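# Place printed block in open drawer, then close it

## Task

Move the printed block into the drawer that stands open, then push that drawer fully closed, making sure whatever was already inside stays there. Every cabinet must stay roughly where it was, and the robot must not tip over or finish leaning.

## Robot and tools

ROBOT. TidyBot++: a wheeled base (0.54 m long, 0.50 m wide, 0.38 m tall) carrying a single seven-joint arm with a five-finger right hand. The shoulder sits 0.12 m ahead of the base centre, 0.68 m up. Segments: upper arm 0.42 m, forearm 0.31 m, wrist to hand point 0.32 m; the fingers extend about 0.07 m beyond that point. Cameras: base_camera and wrist_camera (on the little-finger side of the wrist, aimed at the hand point). The arm begins folded, hand pointing down.

FRAMES. Base frame: origin on the floor below the base centre, x forward, y left, z up, metres. hand_pose and target use it. Odometry frame is the base frame as it was at the start; base_odometry reports x, y and heading (rad, left positive) there, counting wheel turns only, so slip looks like travel. base_tilt is in degrees, positive when leaning forward or right.

move. Every argument except cameras and blocking belongs to one action; its motions begin together.
- base: object with any of translate_m (forward +), strafe_m (left +), both -2 to 2 m, and rotate_rad (counter-clockwise +, -6.3 to 6.3). These are offsets from where the base last reported itself, not positions.
- joints: object of absolute targets by name. joint_1_rad..joint_7_rad in radians (joint_2_rad within ±2.249, joint_4_rad ±2.579, joint_6_rad ±2.099; the others take any angle and go the short way round). joint_1_rad positive turns the arm clockwise from above, opposite to heading. Hand keys hand_little, hand_ring, hand_middle, hand_index, hand_thumb_turn, hand_thumb_bend run -1 (closed) to +1 (open); hand_thumb_turn -1 puts the thumb opposite the fingers. hand_force_limit (-1 to 1, about 0 to 10 N fingertip, 15 N thumb) and hand_speed (-0.96 to 1) are settings. A scene opens with force limit 0 and speed -0.8.
- target: one flat list of seven numbers [x, y, z, qw, qx, qy, qz], an absolute hand pose in the base frame (metres, then quaternion). Only hand keys may sit beside it in joints.
- speeds: caps for translate_m/strafe_m (0.05-0.5 m/s; give only one of them when combined) and rotate_rad (0.1-1.57 rad/s).
- min_time_s: 0.1-8 s, least duration of each arm motion.
- cameras: list of base_camera, wrist_camera or all. blocking: true (default) waits until motion rests; false returns in about 0.5 s.
Unknown keys make a call invalid; out-of-range values get it refused, and after a refusal the later robot calls in the reply are skipped.

wait(seconds 0-10, cameras) lets time pass and returns state. stop(cameras) brakes all running motions. zoom_image(camera, region [x0,y0,x1,y1] pixels, at most 504 per side) enlarges part of the latest image. show_instructions shows the reference page. finished_scene(scene) ends the scene; the goal must still hold afterward.

RESULTS. base_status, joint_status and hand_status give done, moving, off_target (rested away from target, maybe still pressing), stopped, not_followed (a check withheld the arm), contact_stop or time_out (unrequested stops that block later calls). "joint command not followed" signals a self-collision veto; "pose unreachable" means a target was withheld. hand_target is where the hand would be with all joints on target; to hold still, resend it. hand_stopped_by lists little, ring, middle, index, thumb_bend, thumb_turn as moving, target, force, stalled or fault; *_load_n give fingertip loads in N (positive pushed open). motor_effort is percent of max torque, bracket = peak. ARM HIT, torque_fault, MOTOR HOT and limit_stop_at_motor_heat flag trouble; on_its_own notes unrequested behaviour.

PRACTICE. To correct a reached pose, add (wanted - read hand_pose) to the last target's xyz; for joints, add (wanted - read) to the last command. Readings can be a centimetre or two off; trust images. A held load makes the arm sag. A finger motor starts only when its target changes; to grip gently close at hand_speed -0.94 or lower, raising hand_force_limit for a firmer hold. Thumb turned in front wraps objects 0.035-0.065 m thick; four straight-open fingers can hook a 0.005-0.03 m bar, such as a drawer handle.

AVOID. The arm does not avoid obstacles and keeps pushing when blocked; nothing stops it striking the base. Out-of-reach poses wander up to 10 s. Low forward poses close to the base often miss or hit the base. Driving or turning while the arm is snagged above about 0.6 m can topple the robot; reaching far out or sideways from folded can too. Pushing hard into furniture shoves the base or tilts it; retract the arm or back off to recover. Do not drop the object from height, slam the drawer, shift cabinets, strike heavy things or overload fingers. Torque faults freeze the arm 10 s; overheating makes it sink. A loose object may be nudged now and then.

Each tool is called after "Request:" as name([rows], argument=value, ...), one row to a line, values as JSON.

Reference images:

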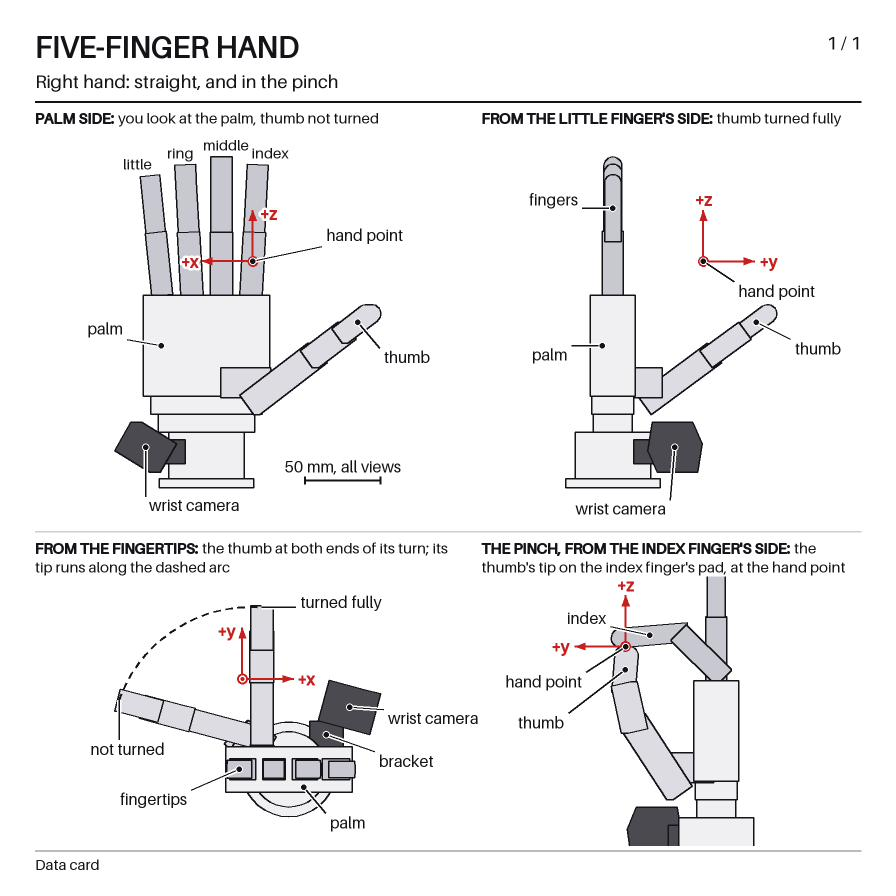

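## Session

Request:
move()

Scene clock: 0.00 s.
base_odometry: x=+0.000 y=+0.000 heading=+0.000
base_tilt: forward=-0.2 right=+0.8
base_status: not commanded
joint_positions: joint_1_rad=+0.008 joint_2_rad=-0.379 joint_3_rad=+3.111 joint_4_rad=-2.545 joint_5_rad=-0.002 joint_6_rad=-0.880 joint_7_rad=+1.545 hand_little=+1.000 hand_ring=+1.000 hand_middle=+1.000 hand_index=+1.000 hand_thumb_turn=+1.000 hand_thumb_bend=+1.000 hand_force_limit=+0.000 hand_speed=-0.800
joint_status: not commanded
hand_stopped_by: target,target,target,target,target,target
little_load_n: 0.0
ring_load_n: 0.0
middle_load_n: 0.0
index_load_n: 0.0
thumb_bend_load_n: -0.5
thumb_turn_load_n: 0.0
motor_effort: joint_1_rad=+1 joint_2_rad=+1 joint_3_rad=+0 joint_4_rad=+11 joint_5_rad=-1 joint_6_rad=+1 joint_7_rad=+1
hand_pose: x=+0.2851 y=+0.0633 z=+0.5782 quat_wxyz=(+0.048, +0.003, +0.999, -0.004) (m; base frame)
hand_target: x=+0.2853 y=+0.0633 z=+0.5783 quat_wxyz=(+0.048, +0.003, +0.999, -0.004) (m; base frame)
hand_status: not commanded
pictures: base_camera, wrist_camera
Images, in order (width x height): base_camera 644x364, wrist_camera 504x504.

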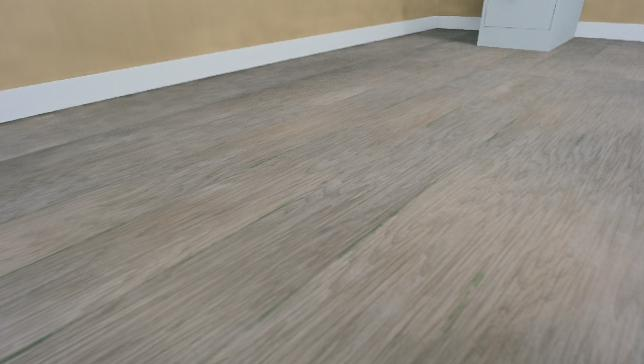

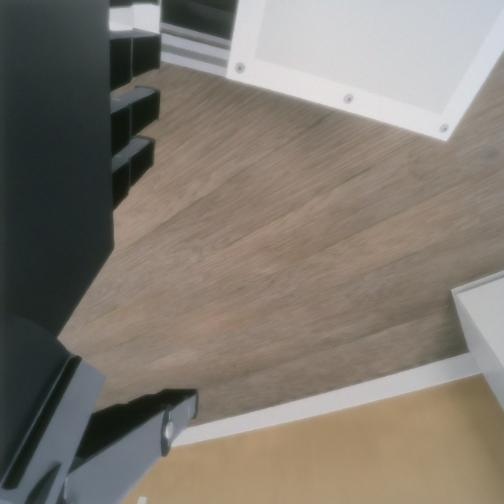

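Request:
move(joints={"joint_1_rad":0,"joint_2_rad":-1.2,"joint_3_rad":3.142,"joint_4_rad":-2.03,"joint_5_rad":0,"joint_6_rad":-0.203,"joint_7_rad":-1.832}, cameras=["all"])

Request:
move(base={"rotate_rad":-0.8}, cameras=["all"])

Request:
move(base={"rotate_rad":-0.8}, cameras=["all"])

Scene clock: 5.03 s.
move: done
base_odometry: x=+0.000 y=+0.000 heading=+0.000
base_tilt: forward=-0.3 right=+0.7
base_status: not commanded
joint_positions: joint_1_rad=+0.008 joint_2_rad=-1.178 joint_3_rad=+3.127 joint_4_rad=-2.059 joint_5_rad=-0.002 joint_6_rad=-0.281 joint_7_rad=+4.396 hand_little=+1.000 hand_ring=+1.000 hand_middle=+1.000 hand_index=+1.000 hand_thumb_turn=+1.000 hand_thumb_bend=+1.000 hand_force_limit=+0.000 hand_speed=-0.800
joint_status: all done
hand_stopped_by: target,target,target,target,target,target
little_load_n: 0.0
ring_load_n: 0.0
middle_load_n: 0.0
index_load_n: -0.5
thumb_bend_load_n: 0.0
thumb_turn_load_n: 0.0
motor_effort: joint_1_rad=+0(2) joint_2_rad=+15(17) joint_3_rad=+1(1) joint_4_rad=+14(17) joint_5_rad=-1(2) joint_6_rad=+7(8) joint_7_rad=+0(2)
hand_pose: x=+0.2872 y=-0.0404 z=+1.1273 quat_wxyz=(+0.127, -0.543, +0.082, -0.826) (m; base frame)
hand_target: x=+0.2586 y=-0.0490 z=+1.1725 quat_wxyz=(+0.113, -0.490, +0.065, -0.862) (m; base frame)
hand_status: not commanded
pictures: base_camera, wrist_camera
Images, in order (width x height): base_camera 644x364, wrist_camera 504x504.

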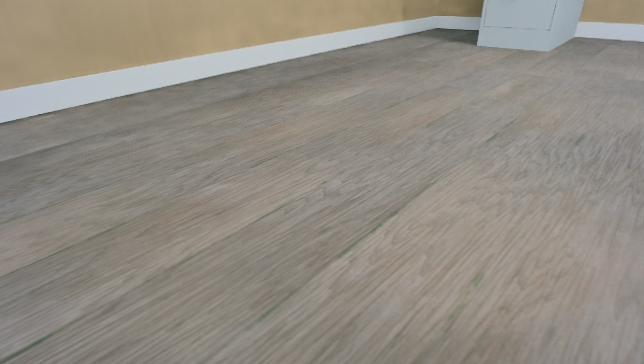

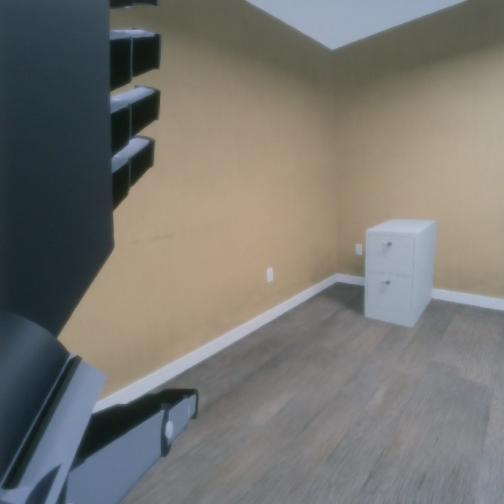

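Scene clock: 6.77 s.
move: done
base_odometry: x=+0.000 y=+0.000 heading=-0.799
base_tilt: forward=-0.3 right=+0.7
base_status: done
joint_positions: joint_1_rad=+0.008 joint_2_rad=-1.178 joint_3_rad=+3.129 joint_4_rad=-2.059 joint_5_rad=-0.002 joint_6_rad=-0.280 joint_7_rad=+4.399 hand_little=+1.000 hand_ring=+1.000 hand_middle=+1.000 hand_index=+1.000 hand_thumb_turn=+1.000 hand_thumb_bend=+1.000 hand_force_limit=+0.000 hand_speed=-0.800
joint_status: not commanded
hand_stopped_by: target,target,target,target,target,target
little_load_n: 0.0
ring_load_n: 0.0
middle_load_n: 0.0
index_load_n: 0.0
thumb_bend_load_n: 0.0
thumb_turn_load_n: 0.0
motor_effort: joint_1_rad=+1(2) joint_2_rad=+15(15) joint_3_rad=+0(1) joint_4_rad=+13(14) joint_5_rad=-1(1) joint_6_rad=+7(8) joint_7_rad=+0(1)
hand_pose: x=+0.2871 y=-0.0415 z=+1.1276 quat_wxyz=(+0.127, -0.542, +0.082, -0.826) (m; base frame)
hand_target: x=+0.2586 y=-0.0490 z=+1.1725 quat_wxyz=(+0.113, -0.490, +0.065, -0.862) (m; base frame)
hand_status: not commanded
pictures: base_camera, wrist_camera
Images, in order (width x height): base_camera 644x364, wrist_camera 504x504.

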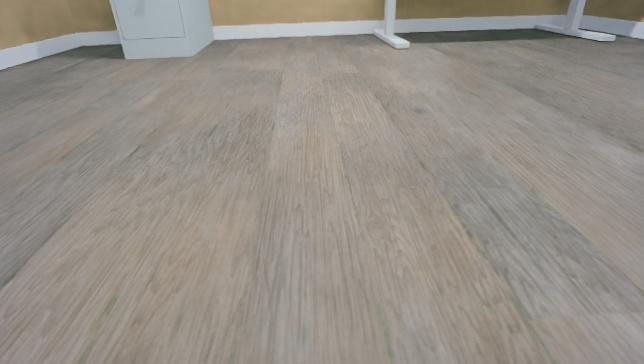

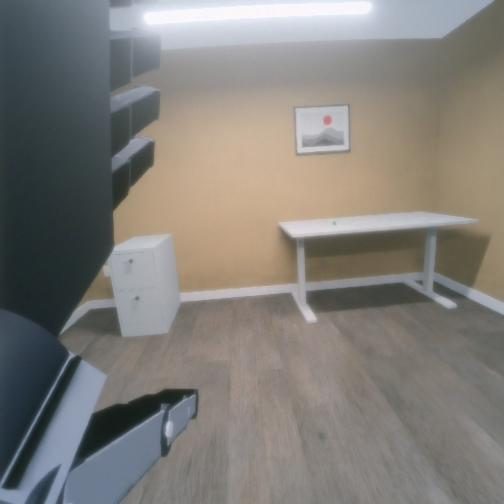

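Scene clock: 8.50 s.
move: done
base_odometry: x=+0.000 y=+0.000 heading=-1.598
base_tilt: forward=-0.2 right=+0.7
base_status: done
joint_positions: joint_1_rad=+0.008 joint_2_rad=-1.178 joint_3_rad=+3.129 joint_4_rad=-2.059 joint_5_rad=-0.002 joint_6_rad=-0.280 joint_7_rad=+4.399 hand_little=+1.000 hand_ring=+1.000 hand_middle=+1.000 hand_index=+1.000 hand_thumb_turn=+1.000 hand_thumb_bend=+1.000 hand_force_limit=+0.000 hand_speed=-0.800
joint_status: not commanded
hand_stopped_by: target,target,target,target,target,target
little_load_n: 0.0
ring_load_n: 0.0
middle_load_n: 0.0
index_load_n: 0.0
thumb_bend_load_n: 0.0
thumb_turn_load_n: 0.0
motor_effort: joint_1_rad=+1(2) joint_2_rad=+14(15) joint_3_rad=+0(1) joint_4_rad=+14(14) joint_5_rad=-1(2) joint_6_rad=+7(8) joint_7_rad=+0(1)
hand_pose: x=+0.2871 y=-0.0418 z=+1.1276 quat_wxyz=(+0.127, -0.542, +0.082, -0.826) (m; base frame)
hand_target: x=+0.2586 y=-0.0490 z=+1.1725 quat_wxyz=(+0.113, -0.490, +0.065, -0.862) (m; base frame)
hand_status: not commanded
pictures: base_camera, wrist_camera
Images, in order (width x height): base_camera 644x364, wrist_camera 504x504.

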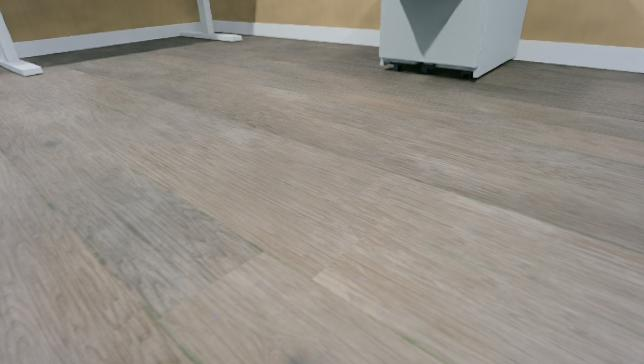

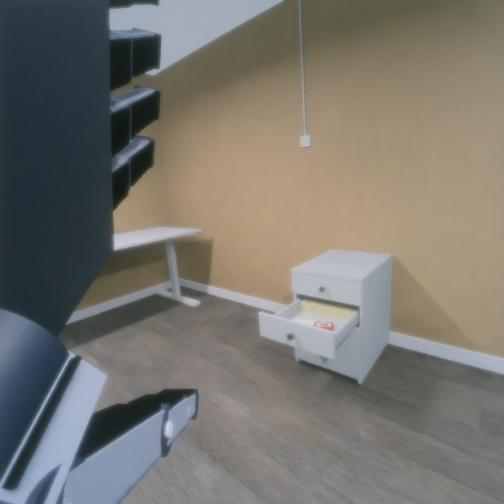

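Request:
zoom_image(camera="wrist_camera", region=[240, 230, 420, 400])

Request:
move(base={"rotate_rad":-0.9}, cameras=["all"])

Request:
move(base={"rotate_rad":-1.0}, cameras=["all"])

Request:
move(base={"rotate_rad":-1.0}, cameras=["all"])

Scaled by 2.800 from the camera's 504x504 image, which has a finer 720x720 frame.

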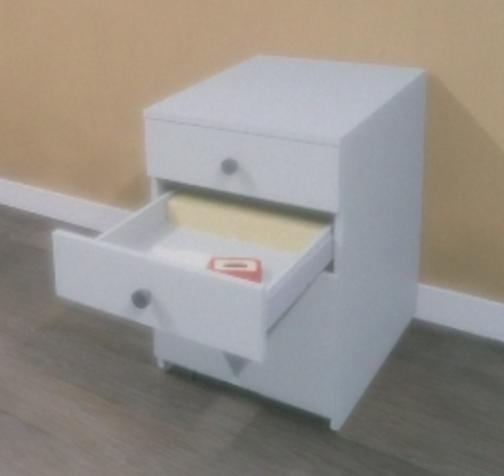

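Scene clock: 12.53 s.
move: done
base_odometry: x=+0.000 y=+0.000 heading=-2.496
base_tilt: forward=-0.3 right=+0.7
base_status: done
joint_positions: joint_1_rad=+0.008 joint_2_rad=-1.178 joint_3_rad=+3.130 joint_4_rad=-2.059 joint_5_rad=-0.002 joint_6_rad=-0.280 joint_7_rad=+4.399 hand_little=+1.000 hand_ring=+1.000 hand_middle=+1.000 hand_index=+1.000 hand_thumb_turn=+1.000 hand_thumb_bend=+1.000 hand_force_limit=+0.000 hand_speed=-0.800
joint_status: not commanded
hand_stopped_by: target,target,target,target,target,target
little_load_n: 0.0
ring_load_n: 0.0
middle_load_n: 0.0
index_load_n: 0.5
thumb_bend_load_n: 0.0
thumb_turn_load_n: 0.0
motor_effort: joint_1_rad=+1(2) joint_2_rad=+15(15) joint_3_rad=+0(1) joint_4_rad=+13(14) joint_5_rad=-1(2) joint_6_rad=+7(8) joint_7_rad=+0(1)
hand_pose: x=+0.2871 y=-0.0419 z=+1.1276 quat_wxyz=(+0.127, -0.542, +0.082, -0.826) (m; base frame)
hand_target: x=+0.2586 y=-0.0490 z=+1.1725 quat_wxyz=(+0.113, -0.490, +0.065, -0.862) (m; base frame)
hand_status: not commanded
pictures: base_camera, wrist_camera
Images, in order (width x height): base_camera 644x364, wrist_camera 504x504.

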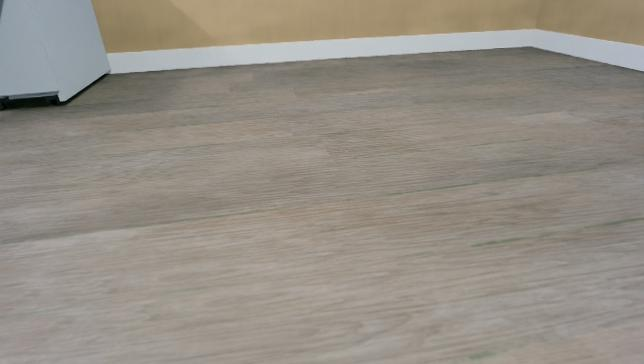

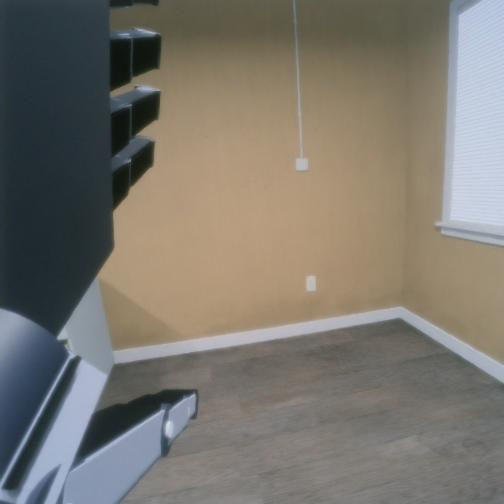

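Scene clock: 14.43 s.
move: done
base_odometry: x=+0.000 y=+0.000 heading=+2.788
base_tilt: forward=-0.3 right=+0.7
base_status: done
joint_positions: joint_1_rad=+0.008 joint_2_rad=-1.178 joint_3_rad=+3.130 joint_4_rad=-2.059 joint_5_rad=-0.002 joint_6_rad=-0.280 joint_7_rad=+4.399 hand_little=+1.000 hand_ring=+1.000 hand_middle=+1.000 hand_index=+1.000 hand_thumb_turn=+1.000 hand_thumb_bend=+1.000 hand_force_limit=+0.000 hand_speed=-0.800
joint_status: not commanded
hand_stopped_by: target,target,target,target,target,target
little_load_n: 0.0
ring_load_n: 0.0
middle_load_n: 0.0
index_load_n: 0.0
thumb_bend_load_n: 0.0
thumb_turn_load_n: 0.0
motor_effort: joint_1_rad=+1(2) joint_2_rad=+15(15) joint_3_rad=+1(1) joint_4_rad=+14(14) joint_5_rad=-1(1) joint_6_rad=+7(8) joint_7_rad=+1(1)
hand_pose: x=+0.2871 y=-0.0420 z=+1.1276 quat_wxyz=(+0.127, -0.542, +0.082, -0.826) (m; base frame)
hand_target: x=+0.2586 y=-0.0490 z=+1.1725 quat_wxyz=(+0.113, -0.490, +0.065, -0.862) (m; base frame)
hand_status: not commanded
pictures: base_camera, wrist_camera
Images, in order (width x height): base_camera 644x364, wrist_camera 504x504.

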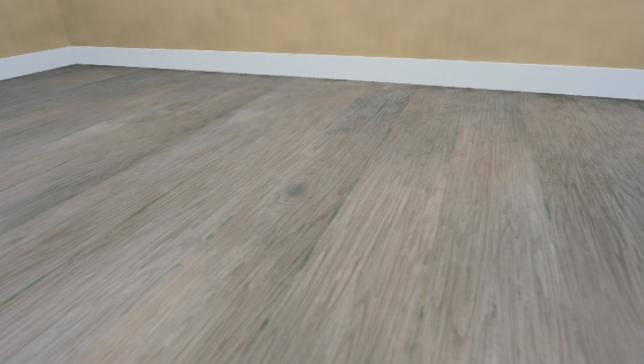

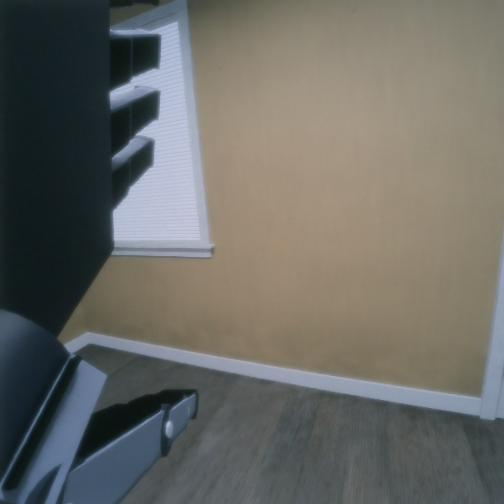

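Scene clock: 16.33 s.
move: done
base_odometry: x=+0.000 y=+0.000 heading=+1.789
base_tilt: forward=-0.3 right=+0.7
base_status: done
joint_positions: joint_1_rad=+0.008 joint_2_rad=-1.178 joint_3_rad=+3.130 joint_4_rad=-2.059 joint_5_rad=-0.002 joint_6_rad=-0.280 joint_7_rad=+4.399 hand_little=+1.000 hand_ring=+1.000 hand_middle=+1.000 hand_index=+1.000 hand_thumb_turn=+1.000 hand_thumb_bend=+1.000 hand_force_limit=+0.000 hand_speed=-0.800
joint_status: not commanded
hand_stopped_by: target,target,target,target,target,target
little_load_n: 0.0
ring_load_n: 0.0
middle_load_n: 0.0
index_load_n: 0.0
thumb_bend_load_n: 0.0
thumb_turn_load_n: 0.0
motor_effort: joint_1_rad=+1(1) joint_2_rad=+15(15) joint_3_rad=+0(1) joint_4_rad=+14(14) joint_5_rad=-1(1) joint_6_rad=+7(8) joint_7_rad=+1(1)
hand_pose: x=+0.2871 y=-0.0421 z=+1.1276 quat_wxyz=(+0.127, -0.542, +0.082, -0.826) (m; base frame)
hand_target: x=+0.2586 y=-0.0490 z=+1.1725 quat_wxyz=(+0.113, -0.490, +0.065, -0.862) (m; base frame)
hand_status: not commanded
pictures: base_camera, wrist_camera
Images, in order (width x height): base_camera 644x364, wrist_camera 504x504.

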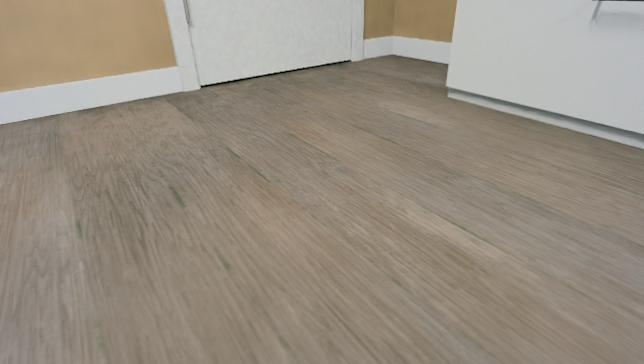

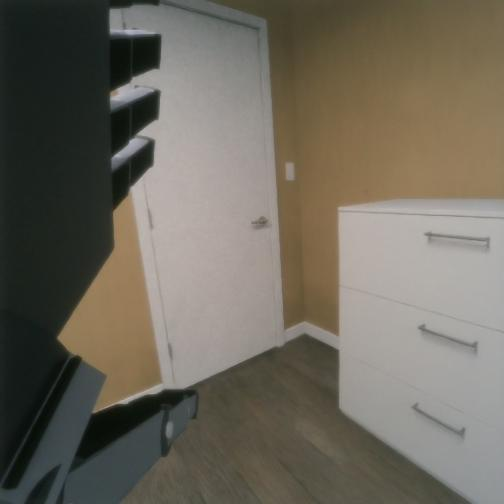

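Request:
move(base={"rotate_rad":-2.9}, cameras=["all"])

Request:
zoom_image(camera="wrist_camera", region=[150, 180, 350, 320])

Scene clock: 20.90 s.
move: done
base_odometry: x=+0.000 y=+0.000 heading=-1.109
base_tilt: forward=-0.3 right=+0.8
base_status: done
joint_positions: joint_1_rad=+0.008 joint_2_rad=-1.178 joint_3_rad=+3.130 joint_4_rad=-2.059 joint_5_rad=-0.002 joint_6_rad=-0.280 joint_7_rad=+4.399 hand_little=+1.000 hand_ring=+1.000 hand_middle=+1.000 hand_index=+1.000 hand_thumb_turn=+1.000 hand_thumb_bend=+1.000 hand_force_limit=+0.000 hand_speed=-0.800
joint_status: not commanded
hand_stopped_by: target,target,target,target,target,target
little_load_n: 0.0
ring_load_n: 0.0
middle_load_n: 0.0
index_load_n: 0.0
thumb_bend_load_n: 0.0
thumb_turn_load_n: 0.0
motor_effort: joint_1_rad=+1(2) joint_2_rad=+15(15) joint_3_rad=+0(1) joint_4_rad=+13(14) joint_5_rad=-1(1) joint_6_rad=+7(8) joint_7_rad=+1(1)
hand_pose: x=+0.2871 y=-0.0421 z=+1.1276 quat_wxyz=(+0.127, -0.542, +0.082, -0.826) (m; base frame)
hand_target: x=+0.2586 y=-0.0490 z=+1.1725 quat_wxyz=(+0.113, -0.490, +0.065, -0.862) (m; base frame)
hand_status: not commanded
pictures: base_camera, wrist_camera
Images, in order (width x height): base_camera 644x364, wrist_camera 504x504.

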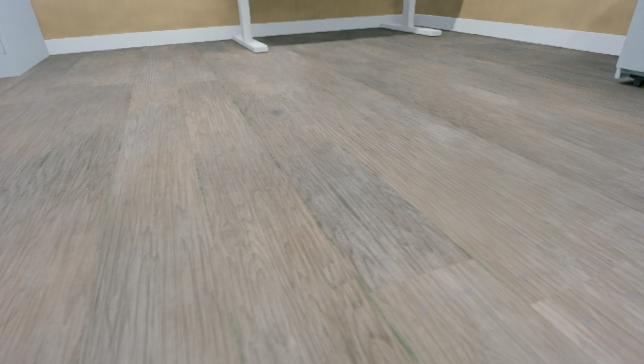

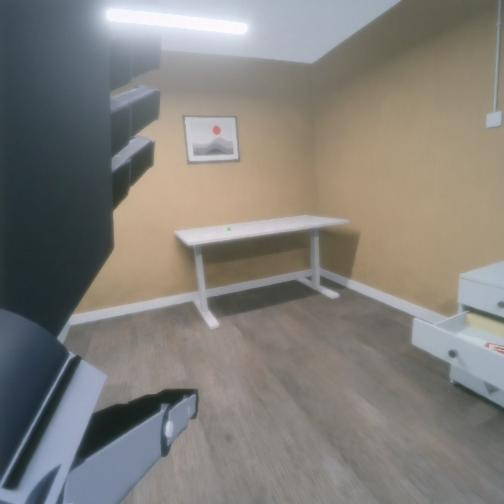

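Scaled by 2.520 from the camera's 504x504 image, which has a finer 720x720 frame.

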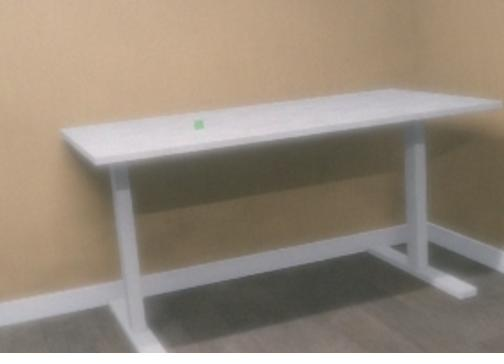

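Request:
move(base={"rotate_rad":0.05})

Request:
move(base={"translate_m":1.5}, cameras=["all"])

Request:
zoom_image(camera="wrist_camera", region=[150, 150, 400, 350])

Scene clock: 29.57 s.
move: done
base_odometry: x=+0.000 y=+0.000 heading=-1.060
base_tilt: forward=-0.3 right=+0.7
base_status: done
joint_positions: joint_1_rad=+0.008 joint_2_rad=-1.178 joint_3_rad=+3.130 joint_4_rad=-2.059 joint_5_rad=-0.002 joint_6_rad=-0.280 joint_7_rad=+4.399 hand_little=+1.000 hand_ring=+1.000 hand_middle=+1.000 hand_index=+1.000 hand_thumb_turn=+1.000 hand_thumb_bend=+1.000 hand_force_limit=+0.000 hand_speed=-0.800
joint_status: not commanded
hand_stopped_by: target,target,target,target,target,target
little_load_n: 0.0
ring_load_n: 0.0
middle_load_n: 0.0
index_load_n: 0.0
thumb_bend_load_n: 0.0
thumb_turn_load_n: 0.0
motor_effort: joint_1_rad=+1(1) joint_2_rad=+15(15) joint_3_rad=+0(1) joint_4_rad=+14(14) joint_5_rad=-1(1) joint_6_rad=+7(8) joint_7_rad=+0(1)
hand_pose: x=+0.2871 y=-0.0420 z=+1.1276 quat_wxyz=(+0.127, -0.542, +0.082, -0.826) (m; base frame)
hand_target: x=+0.2586 y=-0.0490 z=+1.1725 quat_wxyz=(+0.113, -0.490, +0.065, -0.862) (m; base frame)
hand_status: not commanded
pictures: none

Scene clock: 33.57 s.
move: done
base_odometry: x=+0.733 y=-1.309 heading=-1.061
base_tilt: forward=-0.3 right=+0.8
base_status: done
joint_positions: joint_1_rad=+0.008 joint_2_rad=-1.181 joint_3_rad=+3.130 joint_4_rad=-2.058 joint_5_rad=-0.002 joint_6_rad=-0.277 joint_7_rad=+4.399 hand_little=+1.000 hand_ring=+1.000 hand_middle=+1.000 hand_index=+1.000 hand_thumb_turn=+1.000 hand_thumb_bend=+1.000 hand_force_limit=+0.000 hand_speed=-0.800
joint_status: not commanded
hand_stopped_by: target,target,target,target,target,target
little_load_n: 0.0
ring_load_n: 0.0
middle_load_n: 0.0
index_load_n: 0.0
thumb_bend_load_n: 0.0
thumb_turn_load_n: 0.0
motor_effort: joint_1_rad=+0(1) joint_2_rad=+15(18) joint_3_rad=+0(1) joint_4_rad=+13(15) joint_5_rad=-1(1) joint_6_rad=+7(8) joint_7_rad=+0(1)
hand_pose: x=+0.2855 y=-0.0420 z=+1.1295 quat_wxyz=(+0.127, -0.540, +0.082, -0.828) (m; base frame)
hand_target: x=+0.2586 y=-0.0490 z=+1.1725 quat_wxyz=(+0.113, -0.490, +0.065, -0.862) (m; base frame)
hand_status: not commanded
pictures: base_camera, wrist_camera
Images, in order (width x height): base_camera 644x364, wrist_camera 504x504.

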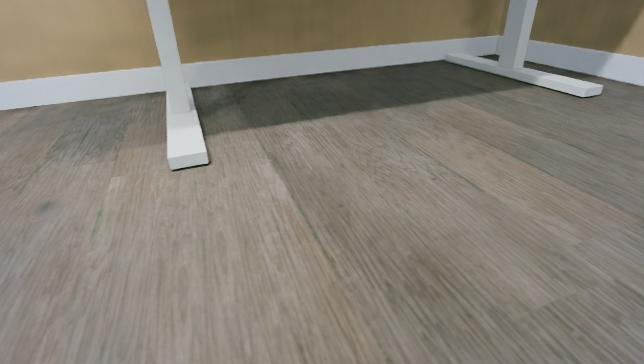

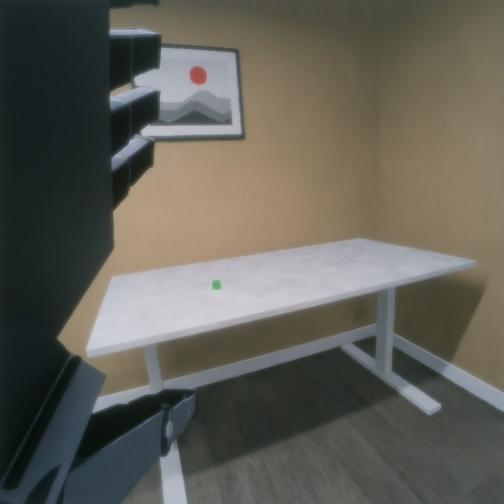

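Scaled by 2.016 from the camera's 504x504 image, which has a finer 720x720 frame.

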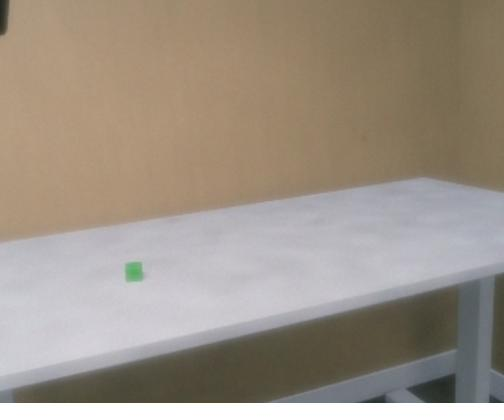

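Request:
move(base={"rotate_rad":0.33}, cameras=["all"])

Scene clock: 51.63 s.
move: done
base_odometry: x=+0.733 y=-1.309 heading=-0.731
base_tilt: forward=-0.3 right=+0.7
base_status: done
joint_positions: joint_1_rad=+0.007 joint_2_rad=-1.181 joint_3_rad=+3.130 joint_4_rad=-2.058 joint_5_rad=-0.002 joint_6_rad=-0.277 joint_7_rad=+4.399 hand_little=+1.000 hand_ring=+1.000 hand_middle=+1.000 hand_index=+1.000 hand_thumb_turn=+1.000 hand_thumb_bend=+1.000 hand_force_limit=+0.000 hand_speed=-0.800
joint_status: not commanded
hand_stopped_by: target,target,target,target,target,target
little_load_n: 0.0
ring_load_n: 0.0
middle_load_n: 0.0
index_load_n: 0.0
thumb_bend_load_n: 0.0
thumb_turn_load_n: 0.0
motor_effort: joint_1_rad=+0(2) joint_2_rad=+14(15) joint_3_rad=+0(1) joint_4_rad=+14(14) joint_5_rad=-1(1) joint_6_rad=+8(8) joint_7_rad=+0(1)
hand_pose: x=+0.2855 y=-0.0421 z=+1.1295 quat_wxyz=(+0.128, -0.540, +0.082, -0.828) (m; base frame)
hand_target: x=+0.2586 y=-0.0490 z=+1.1725 quat_wxyz=(+0.113, -0.490, +0.065, -0.862) (m; base frame)
hand_status: not commanded
pictures: base_camera, wrist_camera
Images, in order (width x height): base_camera 644x364, wrist_camera 504x504.

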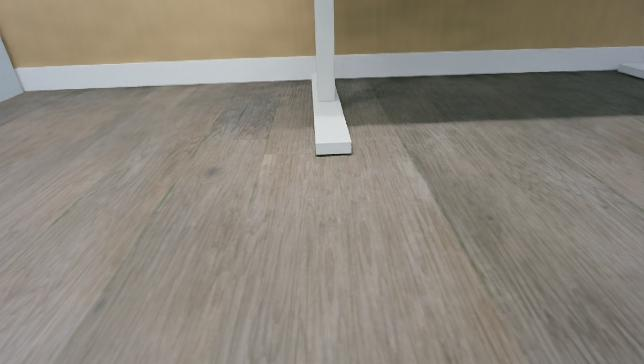

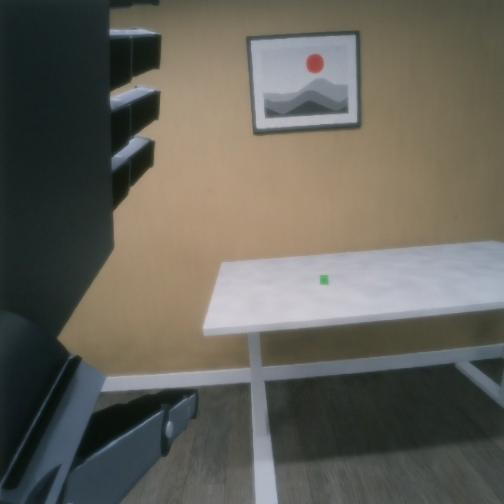

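Request:
move(base={"rotate_rad":0.03})

Request:
move(base={"translate_m":0.35,"strafe_m":-0.38}, cameras=["all"])

Scene clock: 63.40 s.
move: done
base_odometry: x=+0.733 y=-1.309 heading=-0.702
base_tilt: forward=-0.3 right=+0.7
base_status: done
joint_positions: joint_1_rad=+0.007 joint_2_rad=-1.181 joint_3_rad=+3.131 joint_4_rad=-2.058 joint_5_rad=-0.002 joint_6_rad=-0.277 joint_7_rad=+4.399 hand_little=+1.000 hand_ring=+1.000 hand_middle=+1.000 hand_index=+1.000 hand_thumb_turn=+1.000 hand_thumb_bend=+1.000 hand_force_limit=+0.000 hand_speed=-0.800
joint_status: not commanded
hand_stopped_by: target,target,target,target,target,target
little_load_n: 0.0
ring_load_n: 0.0
middle_load_n: 0.0
index_load_n: 0.0
thumb_bend_load_n: 0.0
thumb_turn_load_n: 0.0
motor_effort: joint_1_rad=+0(2) joint_2_rad=+15(16) joint_3_rad=+0(1) joint_4_rad=+13(14) joint_5_rad=-1(1) joint_6_rad=+7(8) joint_7_rad=+0(1)
hand_pose: x=+0.2855 y=-0.0421 z=+1.1295 quat_wxyz=(+0.128, -0.540, +0.082, -0.828) (m; base frame)
hand_target: x=+0.2586 y=-0.0490 z=+1.1725 quat_wxyz=(+0.113, -0.490, +0.065, -0.862) (m; base frame)
hand_status: not commanded
pictures: none

Scene clock: 65.90 s.
move: done
base_odometry: x=+0.755 y=-1.825 heading=-0.701
base_tilt: forward=-0.3 right=+0.7
base_status: done
joint_positions: joint_1_rad=+0.006 joint_2_rad=-1.181 joint_3_rad=+3.136 joint_4_rad=-2.058 joint_5_rad=-0.002 joint_6_rad=-0.277 joint_7_rad=+4.399 hand_little=+1.000 hand_ring=+1.000 hand_middle=+1.000 hand_index=+1.000 hand_thumb_turn=+1.000 hand_thumb_bend=+1.000 hand_force_limit=+0.000 hand_speed=-0.800
joint_status: not commanded
hand_stopped_by: target,target,target,target,target,target
little_load_n: 0.0
ring_load_n: -0.5
middle_load_n: 0.0
index_load_n: 0.0
thumb_bend_load_n: 0.0
thumb_turn_load_n: 0.0
motor_effort: joint_1_rad=+1(2) joint_2_rad=+15(17) joint_3_rad=+0(2) joint_4_rad=+14(14) joint_5_rad=-1(2) joint_6_rad=+7(8) joint_7_rad=+0(1)
hand_pose: x=+0.2850 y=-0.0444 z=+1.1298 quat_wxyz=(+0.129, -0.539, +0.084, -0.828) (m; base frame)
hand_target: x=+0.2586 y=-0.0490 z=+1.1725 quat_wxyz=(+0.113, -0.490, +0.065, -0.862) (m; base frame)
hand_status: not commanded
pictures: base_camera, wrist_camera
Images, in order (width x height): base_camera 644x364, wrist_camera 504x504.

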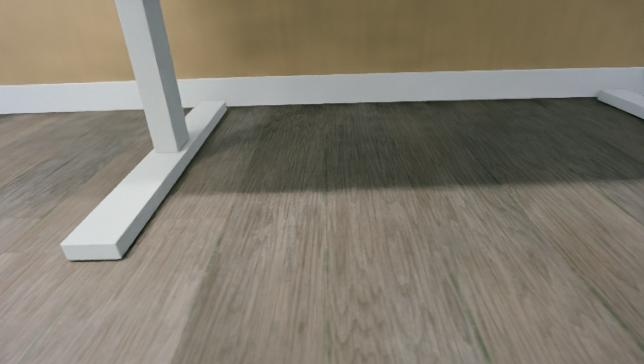

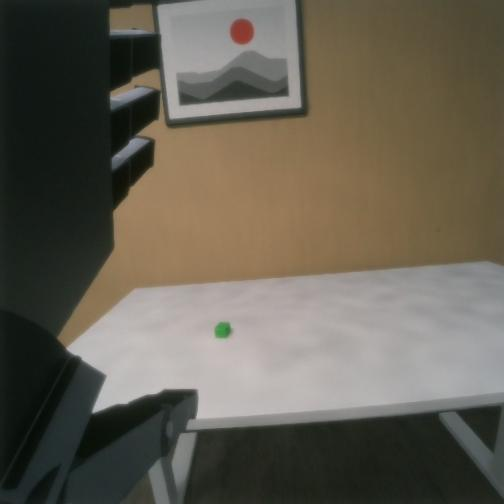

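Request:
move(base={"translate_m":0.30,"strafe_m":-0.08}, cameras=["all"])

Scene clock: 75.87 s.
move: done
base_odometry: x=+0.932 y=-2.080 heading=-0.702
base_tilt: forward=-0.2 right=+0.8
base_status: done
joint_positions: joint_1_rad=+0.006 joint_2_rad=-1.183 joint_3_rad=+3.136 joint_4_rad=-2.057 joint_5_rad=-0.002 joint_6_rad=-0.276 joint_7_rad=+4.399 hand_little=+1.000 hand_ring=+1.000 hand_middle=+1.000 hand_index=+1.000 hand_thumb_turn=+1.000 hand_thumb_bend=+1.000 hand_force_limit=+0.000 hand_speed=-0.800
joint_status: not commanded
hand_stopped_by: target,target,target,target,target,target
little_load_n: 0.0
ring_load_n: 0.0
middle_load_n: 0.0
index_load_n: 0.0
thumb_bend_load_n: 0.0
thumb_turn_load_n: 0.0
motor_effort: joint_1_rad=+0(1) joint_2_rad=+15(18) joint_3_rad=+0(1) joint_4_rad=+13(15) joint_5_rad=-1(1) joint_6_rad=+7(8) joint_7_rad=+1(2)
hand_pose: x=+0.2842 y=-0.0444 z=+1.1305 quat_wxyz=(+0.129, -0.538, +0.084, -0.829) (m; base frame)
hand_target: x=+0.2586 y=-0.0490 z=+1.1725 quat_wxyz=(+0.113, -0.490, +0.065, -0.862) (m; base frame)
hand_status: not commanded
pictures: base_camera, wrist_camera
Images, in order (width x height): base_camera 644x364, wrist_camera 504x504.

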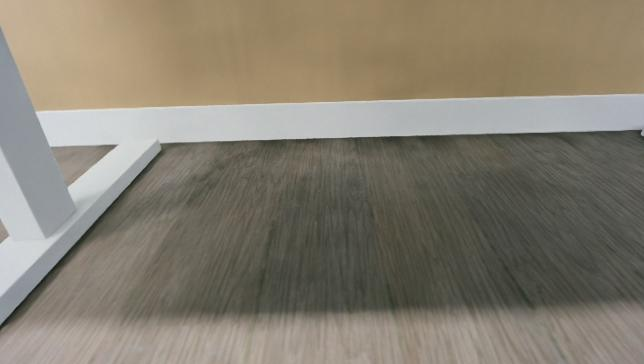

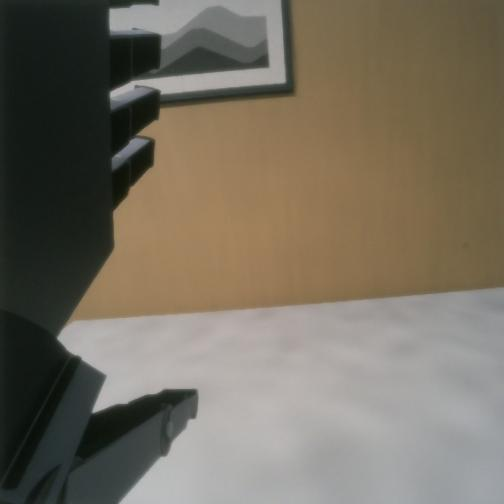

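Request:
move(target=[0.60, 0.137, 0.92, 0.3536, -0.6124, 0.6124, -0.3536], joints={"hand_speed":0.0,"hand_thumb_turn":-1}, min_time_s=3, cameras=["all"])

Scene clock: 96.90 s.
move: done
base_odometry: x=+0.932 y=-2.080 heading=-0.702
base_tilt: forward=-0.2 right=+0.8
base_status: not commanded
joint_positions: joint_1_rad=-0.221 joint_2_rad=-0.153 joint_3_rad=+3.005 joint_4_rad=-1.632 joint_5_rad=+0.418 joint_6_rad=-0.659 joint_7_rad=+2.598 hand_little=+1.000 hand_ring=+1.000 hand_middle=+1.000 hand_index=+1.000 hand_thumb_turn=-1.000 hand_thumb_bend=+1.000 hand_force_limit=+0.000 hand_speed=+0.000
joint_status: all done
hand_stopped_by: target,target,target,target,target,target
little_load_n: 0.0
ring_load_n: 0.0
middle_load_n: 0.0
index_load_n: 0.0
thumb_bend_load_n: 0.0
thumb_turn_load_n: 0.0
motor_effort: joint_1_rad=+0(1) joint_2_rad=-11(16) joint_3_rad=+0(1) joint_4_rad=+16(17) joint_5_rad=+1(1) joint_6_rad=+6(8) joint_7_rad=+1(2)
hand_pose: x=+0.5995 y=+0.1439 z=+0.9194 quat_wxyz=(+0.377, -0.613, +0.603, -0.343) (m; base frame)
hand_target: x=+0.6000 y=+0.1370 z=+0.9200 quat_wxyz=(+0.354, -0.612, +0.612, -0.354) (m; base frame)
hand_status: done (0.007 m and 3.2 deg from the pose sent, 0.421 m and 88.0 deg at the start)
pictures: base_camera, wrist_camera
Images, in order (width x height): base_camera 644x364, wrist_camera 504x504.

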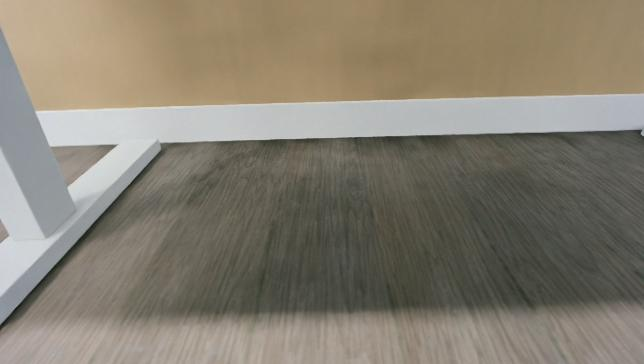

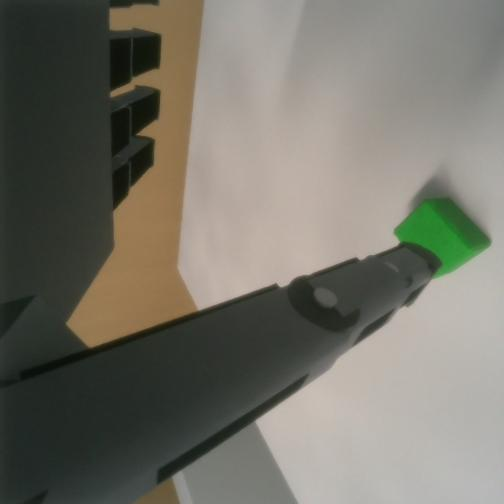

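Request:
zoom_image(camera="wrist_camera", region=[250, 130, 504, 384])

Scaled by 1.984 from the camera's 504x504 image, which has a finer 720x720 frame.

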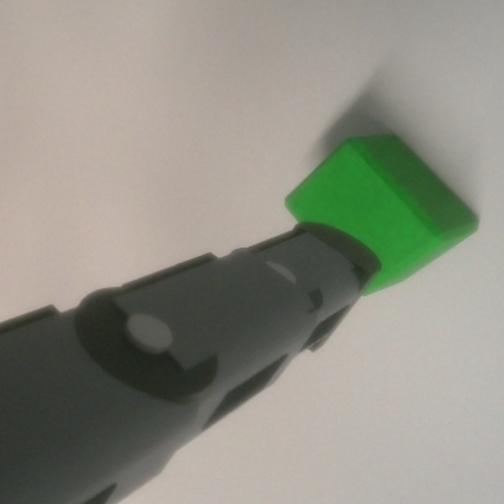

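Request:
move(target=[0.65, 0.13, 0.92, 0.3536, -0.6124, 0.6124, -0.3536], cameras=["wrist_camera"])

Request:
move(target=[0.65, 0.13, 0.86, 0.3536, -0.6124, 0.6124, -0.3536], cameras=["wrist_camera"])

Scene clock: 108.93 s.
move: done
base_odometry: x=+0.932 y=-2.080 heading=-0.702
base_tilt: forward=-0.3 right=+0.7
base_status: not commanded
joint_positions: joint_1_rad=-0.206 joint_2_rad=-0.053 joint_3_rad=+3.005 joint_4_rad=-1.537 joint_5_rad=+0.418 joint_6_rad=-0.660 joint_7_rad=+2.603 hand_little=+1.000 hand_ring=+1.000 hand_middle=+1.000 hand_index=+1.000 hand_thumb_turn=-1.000 hand_thumb_bend=+1.000 hand_force_limit=+0.000 hand_speed=+0.000
joint_status: not commanded
hand_stopped_by: target,target,target,target,target,target
little_load_n: 0.0
ring_load_n: 0.0
middle_load_n: 0.0
index_load_n: 0.0
thumb_bend_load_n: 0.0
thumb_turn_load_n: 0.0
motor_effort: joint_1_rad=+1(1) joint_2_rad=-14(16) joint_3_rad=+0(1) joint_4_rad=+16(17) joint_5_rad=+1(1) joint_6_rad=+6(7) joint_7_rad=+0(1)
hand_pose: x=+0.6408 y=+0.1475 z=+0.9203 quat_wxyz=(+0.375, -0.610, +0.610, -0.340) (m; base frame)
hand_target: x=+0.6500 y=+0.1300 z=+0.9200 quat_wxyz=(+0.354, -0.612, +0.612, -0.354) (m; base frame)
hand_status: done (0.020 m and 2.9 deg from the pose sent, 0.052 m and 3.2 deg at the start)
pictures: wrist_camera
Images, in order (width x height): wrist_camera 504x504.

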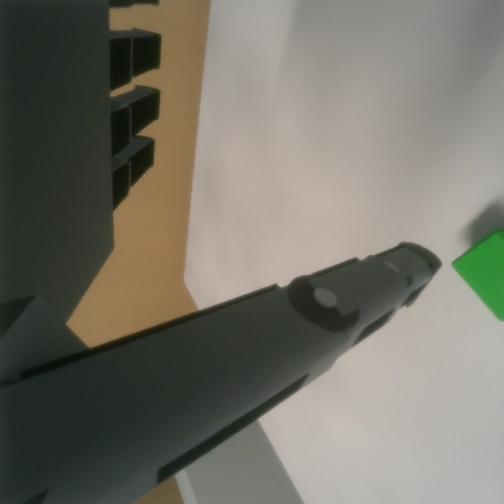

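Scene clock: 110.10 s.
move: done
base_odometry: x=+0.932 y=-2.080 heading=-0.702
base_tilt: forward=-0.2 right=+0.8
base_status: not commanded
joint_positions: joint_1_rad=-0.204 joint_2_rad=-0.053 joint_3_rad=+3.005 joint_4_rad=-1.673 joint_5_rad=+0.504 joint_6_rad=-0.605 joint_7_rad=+2.508 hand_little=+1.000 hand_ring=+1.000 hand_middle=+1.000 hand_index=+1.000 hand_thumb_turn=-1.000 hand_thumb_bend=+1.000 hand_force_limit=+0.000 hand_speed=+0.000
joint_status: not commanded
hand_stopped_by: target,target,target,target,target,target
little_load_n: 0.0
ring_load_n: 0.0
middle_load_n: -0.5
index_load_n: 0.0
thumb_bend_load_n: 0.0
thumb_turn_load_n: -0.5
motor_effort: joint_1_rad=+1(1) joint_2_rad=-14(15) joint_3_rad=+0(1) joint_4_rad=+16(17) joint_5_rad=+1(1) joint_6_rad=+5(6) joint_7_rad=+0(1)
hand_pose: x=+0.6311 y=+0.1337 z=+0.8628 quat_wxyz=(+0.344, -0.616, +0.624, -0.337) (m; base frame)
hand_target: x=+0.6500 y=+0.1300 z=+0.8600 quat_wxyz=(+0.354, -0.612, +0.612, -0.354) (m; base frame)
hand_status: done (0.019 m and 2.6 deg from the pose sent, 0.063 m and 2.9 deg at the start)
pictures: wrist_camera
Images, in order (width x height): wrist_camera 504x504.

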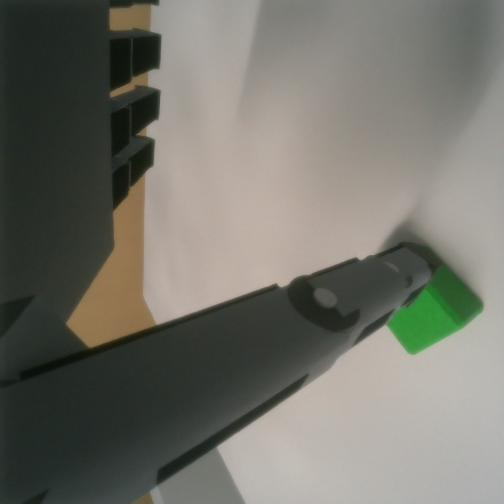

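Request:
move(target=[0.60, 0.11, 0.90, 0.3536, -0.6124, 0.6124, -0.3536], joints={"hand_index":0.0,"hand_middle":0.0,"hand_thumb_bend":0.5}, cameras=["wrist_camera"])

Scene clock: 121.97 s.
move: done
base_odometry: x=+0.932 y=-2.080 heading=-0.702
base_tilt: forward=-0.2 right=+0.7
base_status: not commanded
joint_positions: joint_1_rad=-0.234 joint_2_rad=-0.155 joint_3_rad=+3.072 joint_4_rad=-1.673 joint_5_rad=+0.489 joint_6_rad=-0.606 joint_7_rad=+2.572 hand_little=+1.000 hand_ring=+1.000 hand_middle=+0.000 hand_index=+0.000 hand_thumb_turn=-1.000 hand_thumb_bend=+0.500 hand_force_limit=+0.000 hand_speed=+0.000
joint_status: all done
hand_stopped_by: target,target,target,target,target,target
little_load_n: 0.0
ring_load_n: 0.0
middle_load_n: 0.0
index_load_n: 0.0
thumb_bend_load_n: 0.0
thumb_turn_load_n: 0.0
motor_effort: joint_1_rad=+0(1) joint_2_rad=-11(16) joint_3_rad=+0(1) joint_4_rad=+16(17) joint_5_rad=+1(1) joint_6_rad=+6(6) joint_7_rad=+1(1)
hand_pose: x=+0.6137 y=+0.1084 z=+0.9135 quat_wxyz=(+0.368, -0.600, +0.606, -0.370) (m; base frame)
hand_target: x=+0.6000 y=+0.1100 z=+0.9000 quat_wxyz=(+0.354, -0.612, +0.612, -0.354) (m; base frame)
hand_status: done (0.019 m and 2.9 deg from the pose sent, 0.054 m and 2.6 deg at the start)
pictures: wrist_camera
Images, in order (width x height): wrist_camera 504x504.

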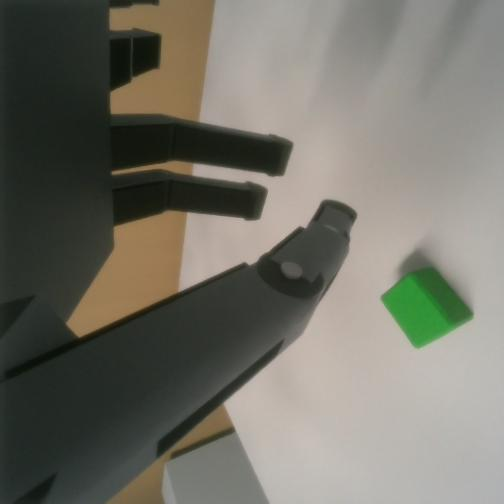

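Request:
zoom_image(camera="wrist_camera", region=[340, 230, 504, 394])

Scaled by 3.073 from the camera's 504x504 image, which has a finer 720x720 frame.

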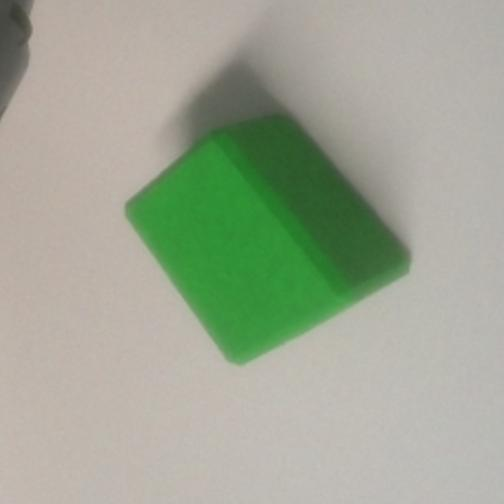

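Request:
move(base={"translate_m":-0.10,"strafe_m":0.08}, cameras=["all"])

Scene clock: 142.87 s.
move: done
base_odometry: x=+0.908 y=-1.954 heading=-0.702
base_tilt: forward=-0.2 right=+0.7
base_status: done
joint_positions: joint_1_rad=-0.241 joint_2_rad=-0.158 joint_3_rad=+3.079 joint_4_rad=-1.673 joint_5_rad=+0.489 joint_6_rad=-0.606 joint_7_rad=+2.572 hand_little=+1.000 hand_ring=+1.000 hand_middle=+0.000 hand_index=+0.000 hand_thumb_turn=-1.000 hand_thumb_bend=+0.500 hand_force_limit=+0.000 hand_speed=+0.000
joint_status: not commanded
hand_stopped_by: target,target,target,target,target,target
little_load_n: 0.0
ring_load_n: 0.0
middle_load_n: 0.0
index_load_n: 0.0
thumb_bend_load_n: 0.0
thumb_turn_load_n: 0.0
motor_effort: joint_1_rad=+1(2) joint_2_rad=-11(13) joint_3_rad=+0(2) joint_4_rad=+16(17) joint_5_rad=+1(1) joint_6_rad=+6(6) joint_7_rad=+0(1)
hand_pose: x=+0.6132 y=+0.1084 z=+0.9148 quat_wxyz=(+0.369, -0.600, +0.606, -0.370) (m; base frame)
hand_target: x=+0.6000 y=+0.1100 z=+0.9000 quat_wxyz=(+0.354, -0.612, +0.612, -0.354) (m; base frame)
hand_status: not commanded
pictures: base_camera, wrist_camera
Images, in order (width x height): base_camera 644x364, wrist_camera 504x504.

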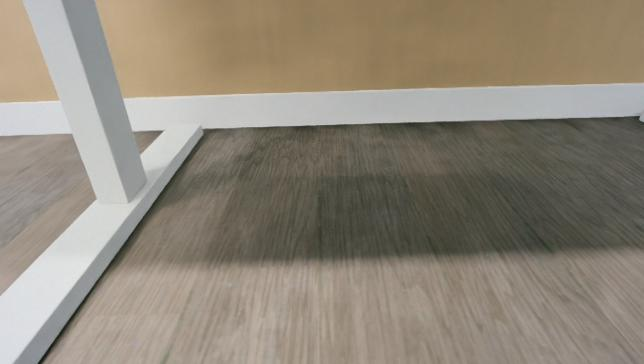

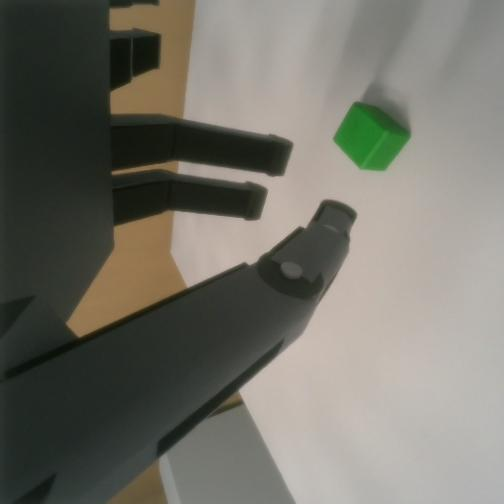

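Request:
move(target=[0.70, 0.104, 0.86, 0.2937, -0.5408, 0.6927, -0.3761], joints={"hand_index":0.3,"hand_middle":0.3,"hand_thumb_bend":1.0}, min_time_s=2, cameras=["wrist_camera"])

Scene clock: 149.93 s.
move: done
base_odometry: x=+0.908 y=-1.954 heading=-0.702
base_tilt: forward=-0.2 right=+0.8
base_status: not commanded
joint_positions: joint_1_rad=-0.256 joint_2_rad=+0.098 joint_3_rad=+3.051 joint_4_rad=-1.519 joint_5_rad=+0.698 joint_6_rad=-0.717 joint_7_rad=+2.233 hand_little=+1.000 hand_ring=+1.000 hand_middle=+0.300 hand_index=+0.300 hand_thumb_turn=-1.000 hand_thumb_bend=+1.000 hand_force_limit=+0.000 hand_speed=+0.000
joint_status: all done
hand_stopped_by: target,target,target,target,target,target
little_load_n: 0.0
ring_load_n: 0.0
middle_load_n: 0.0
index_load_n: 0.0
thumb_bend_load_n: 0.0
thumb_turn_load_n: 0.0
motor_effort: joint_1_rad=+1(1) joint_2_rad=-18(20) joint_3_rad=-1(1) joint_4_rad=+15(16) joint_5_rad=+2(2) joint_6_rad=+4(6) joint_7_rad=+1(1)
hand_pose: x=+0.6943 y=+0.1099 z=+0.8621 quat_wxyz=(+0.317, -0.547, +0.687, -0.358) (m; base frame)
hand_target: x=+0.7000 y=+0.1040 z=+0.8600 quat_wxyz=(+0.294, -0.541, +0.693, -0.376) (m; base frame)
hand_status: done (0.008 m and 3.5 deg from the pose sent, 0.103 m and 14.8 deg at the start)
pictures: wrist_camera
Images, in order (width x height): wrist_camera 504x504.

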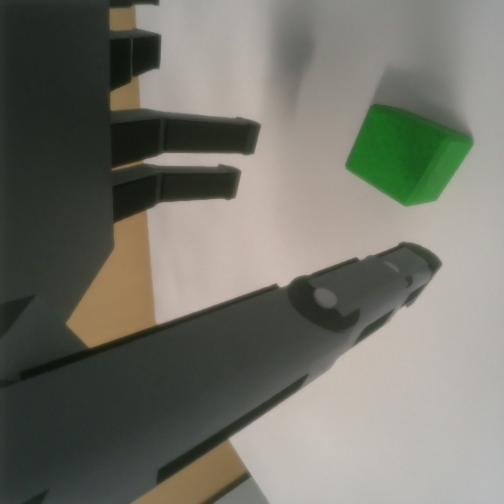

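Request:
zoom_image(camera="wrist_camera", region=[320, 80, 484, 244])

Scaled by 3.073 from the camera's 504x504 image, which has a finer 720x720 frame.

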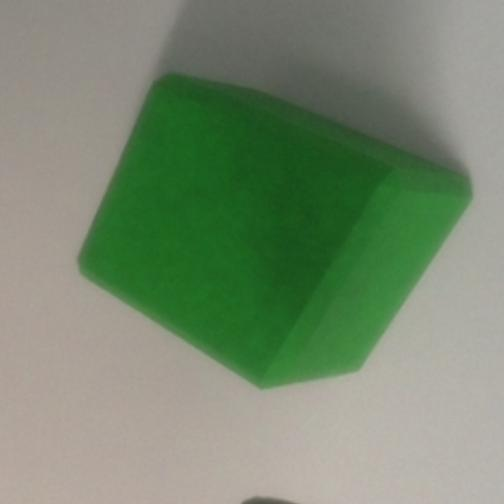

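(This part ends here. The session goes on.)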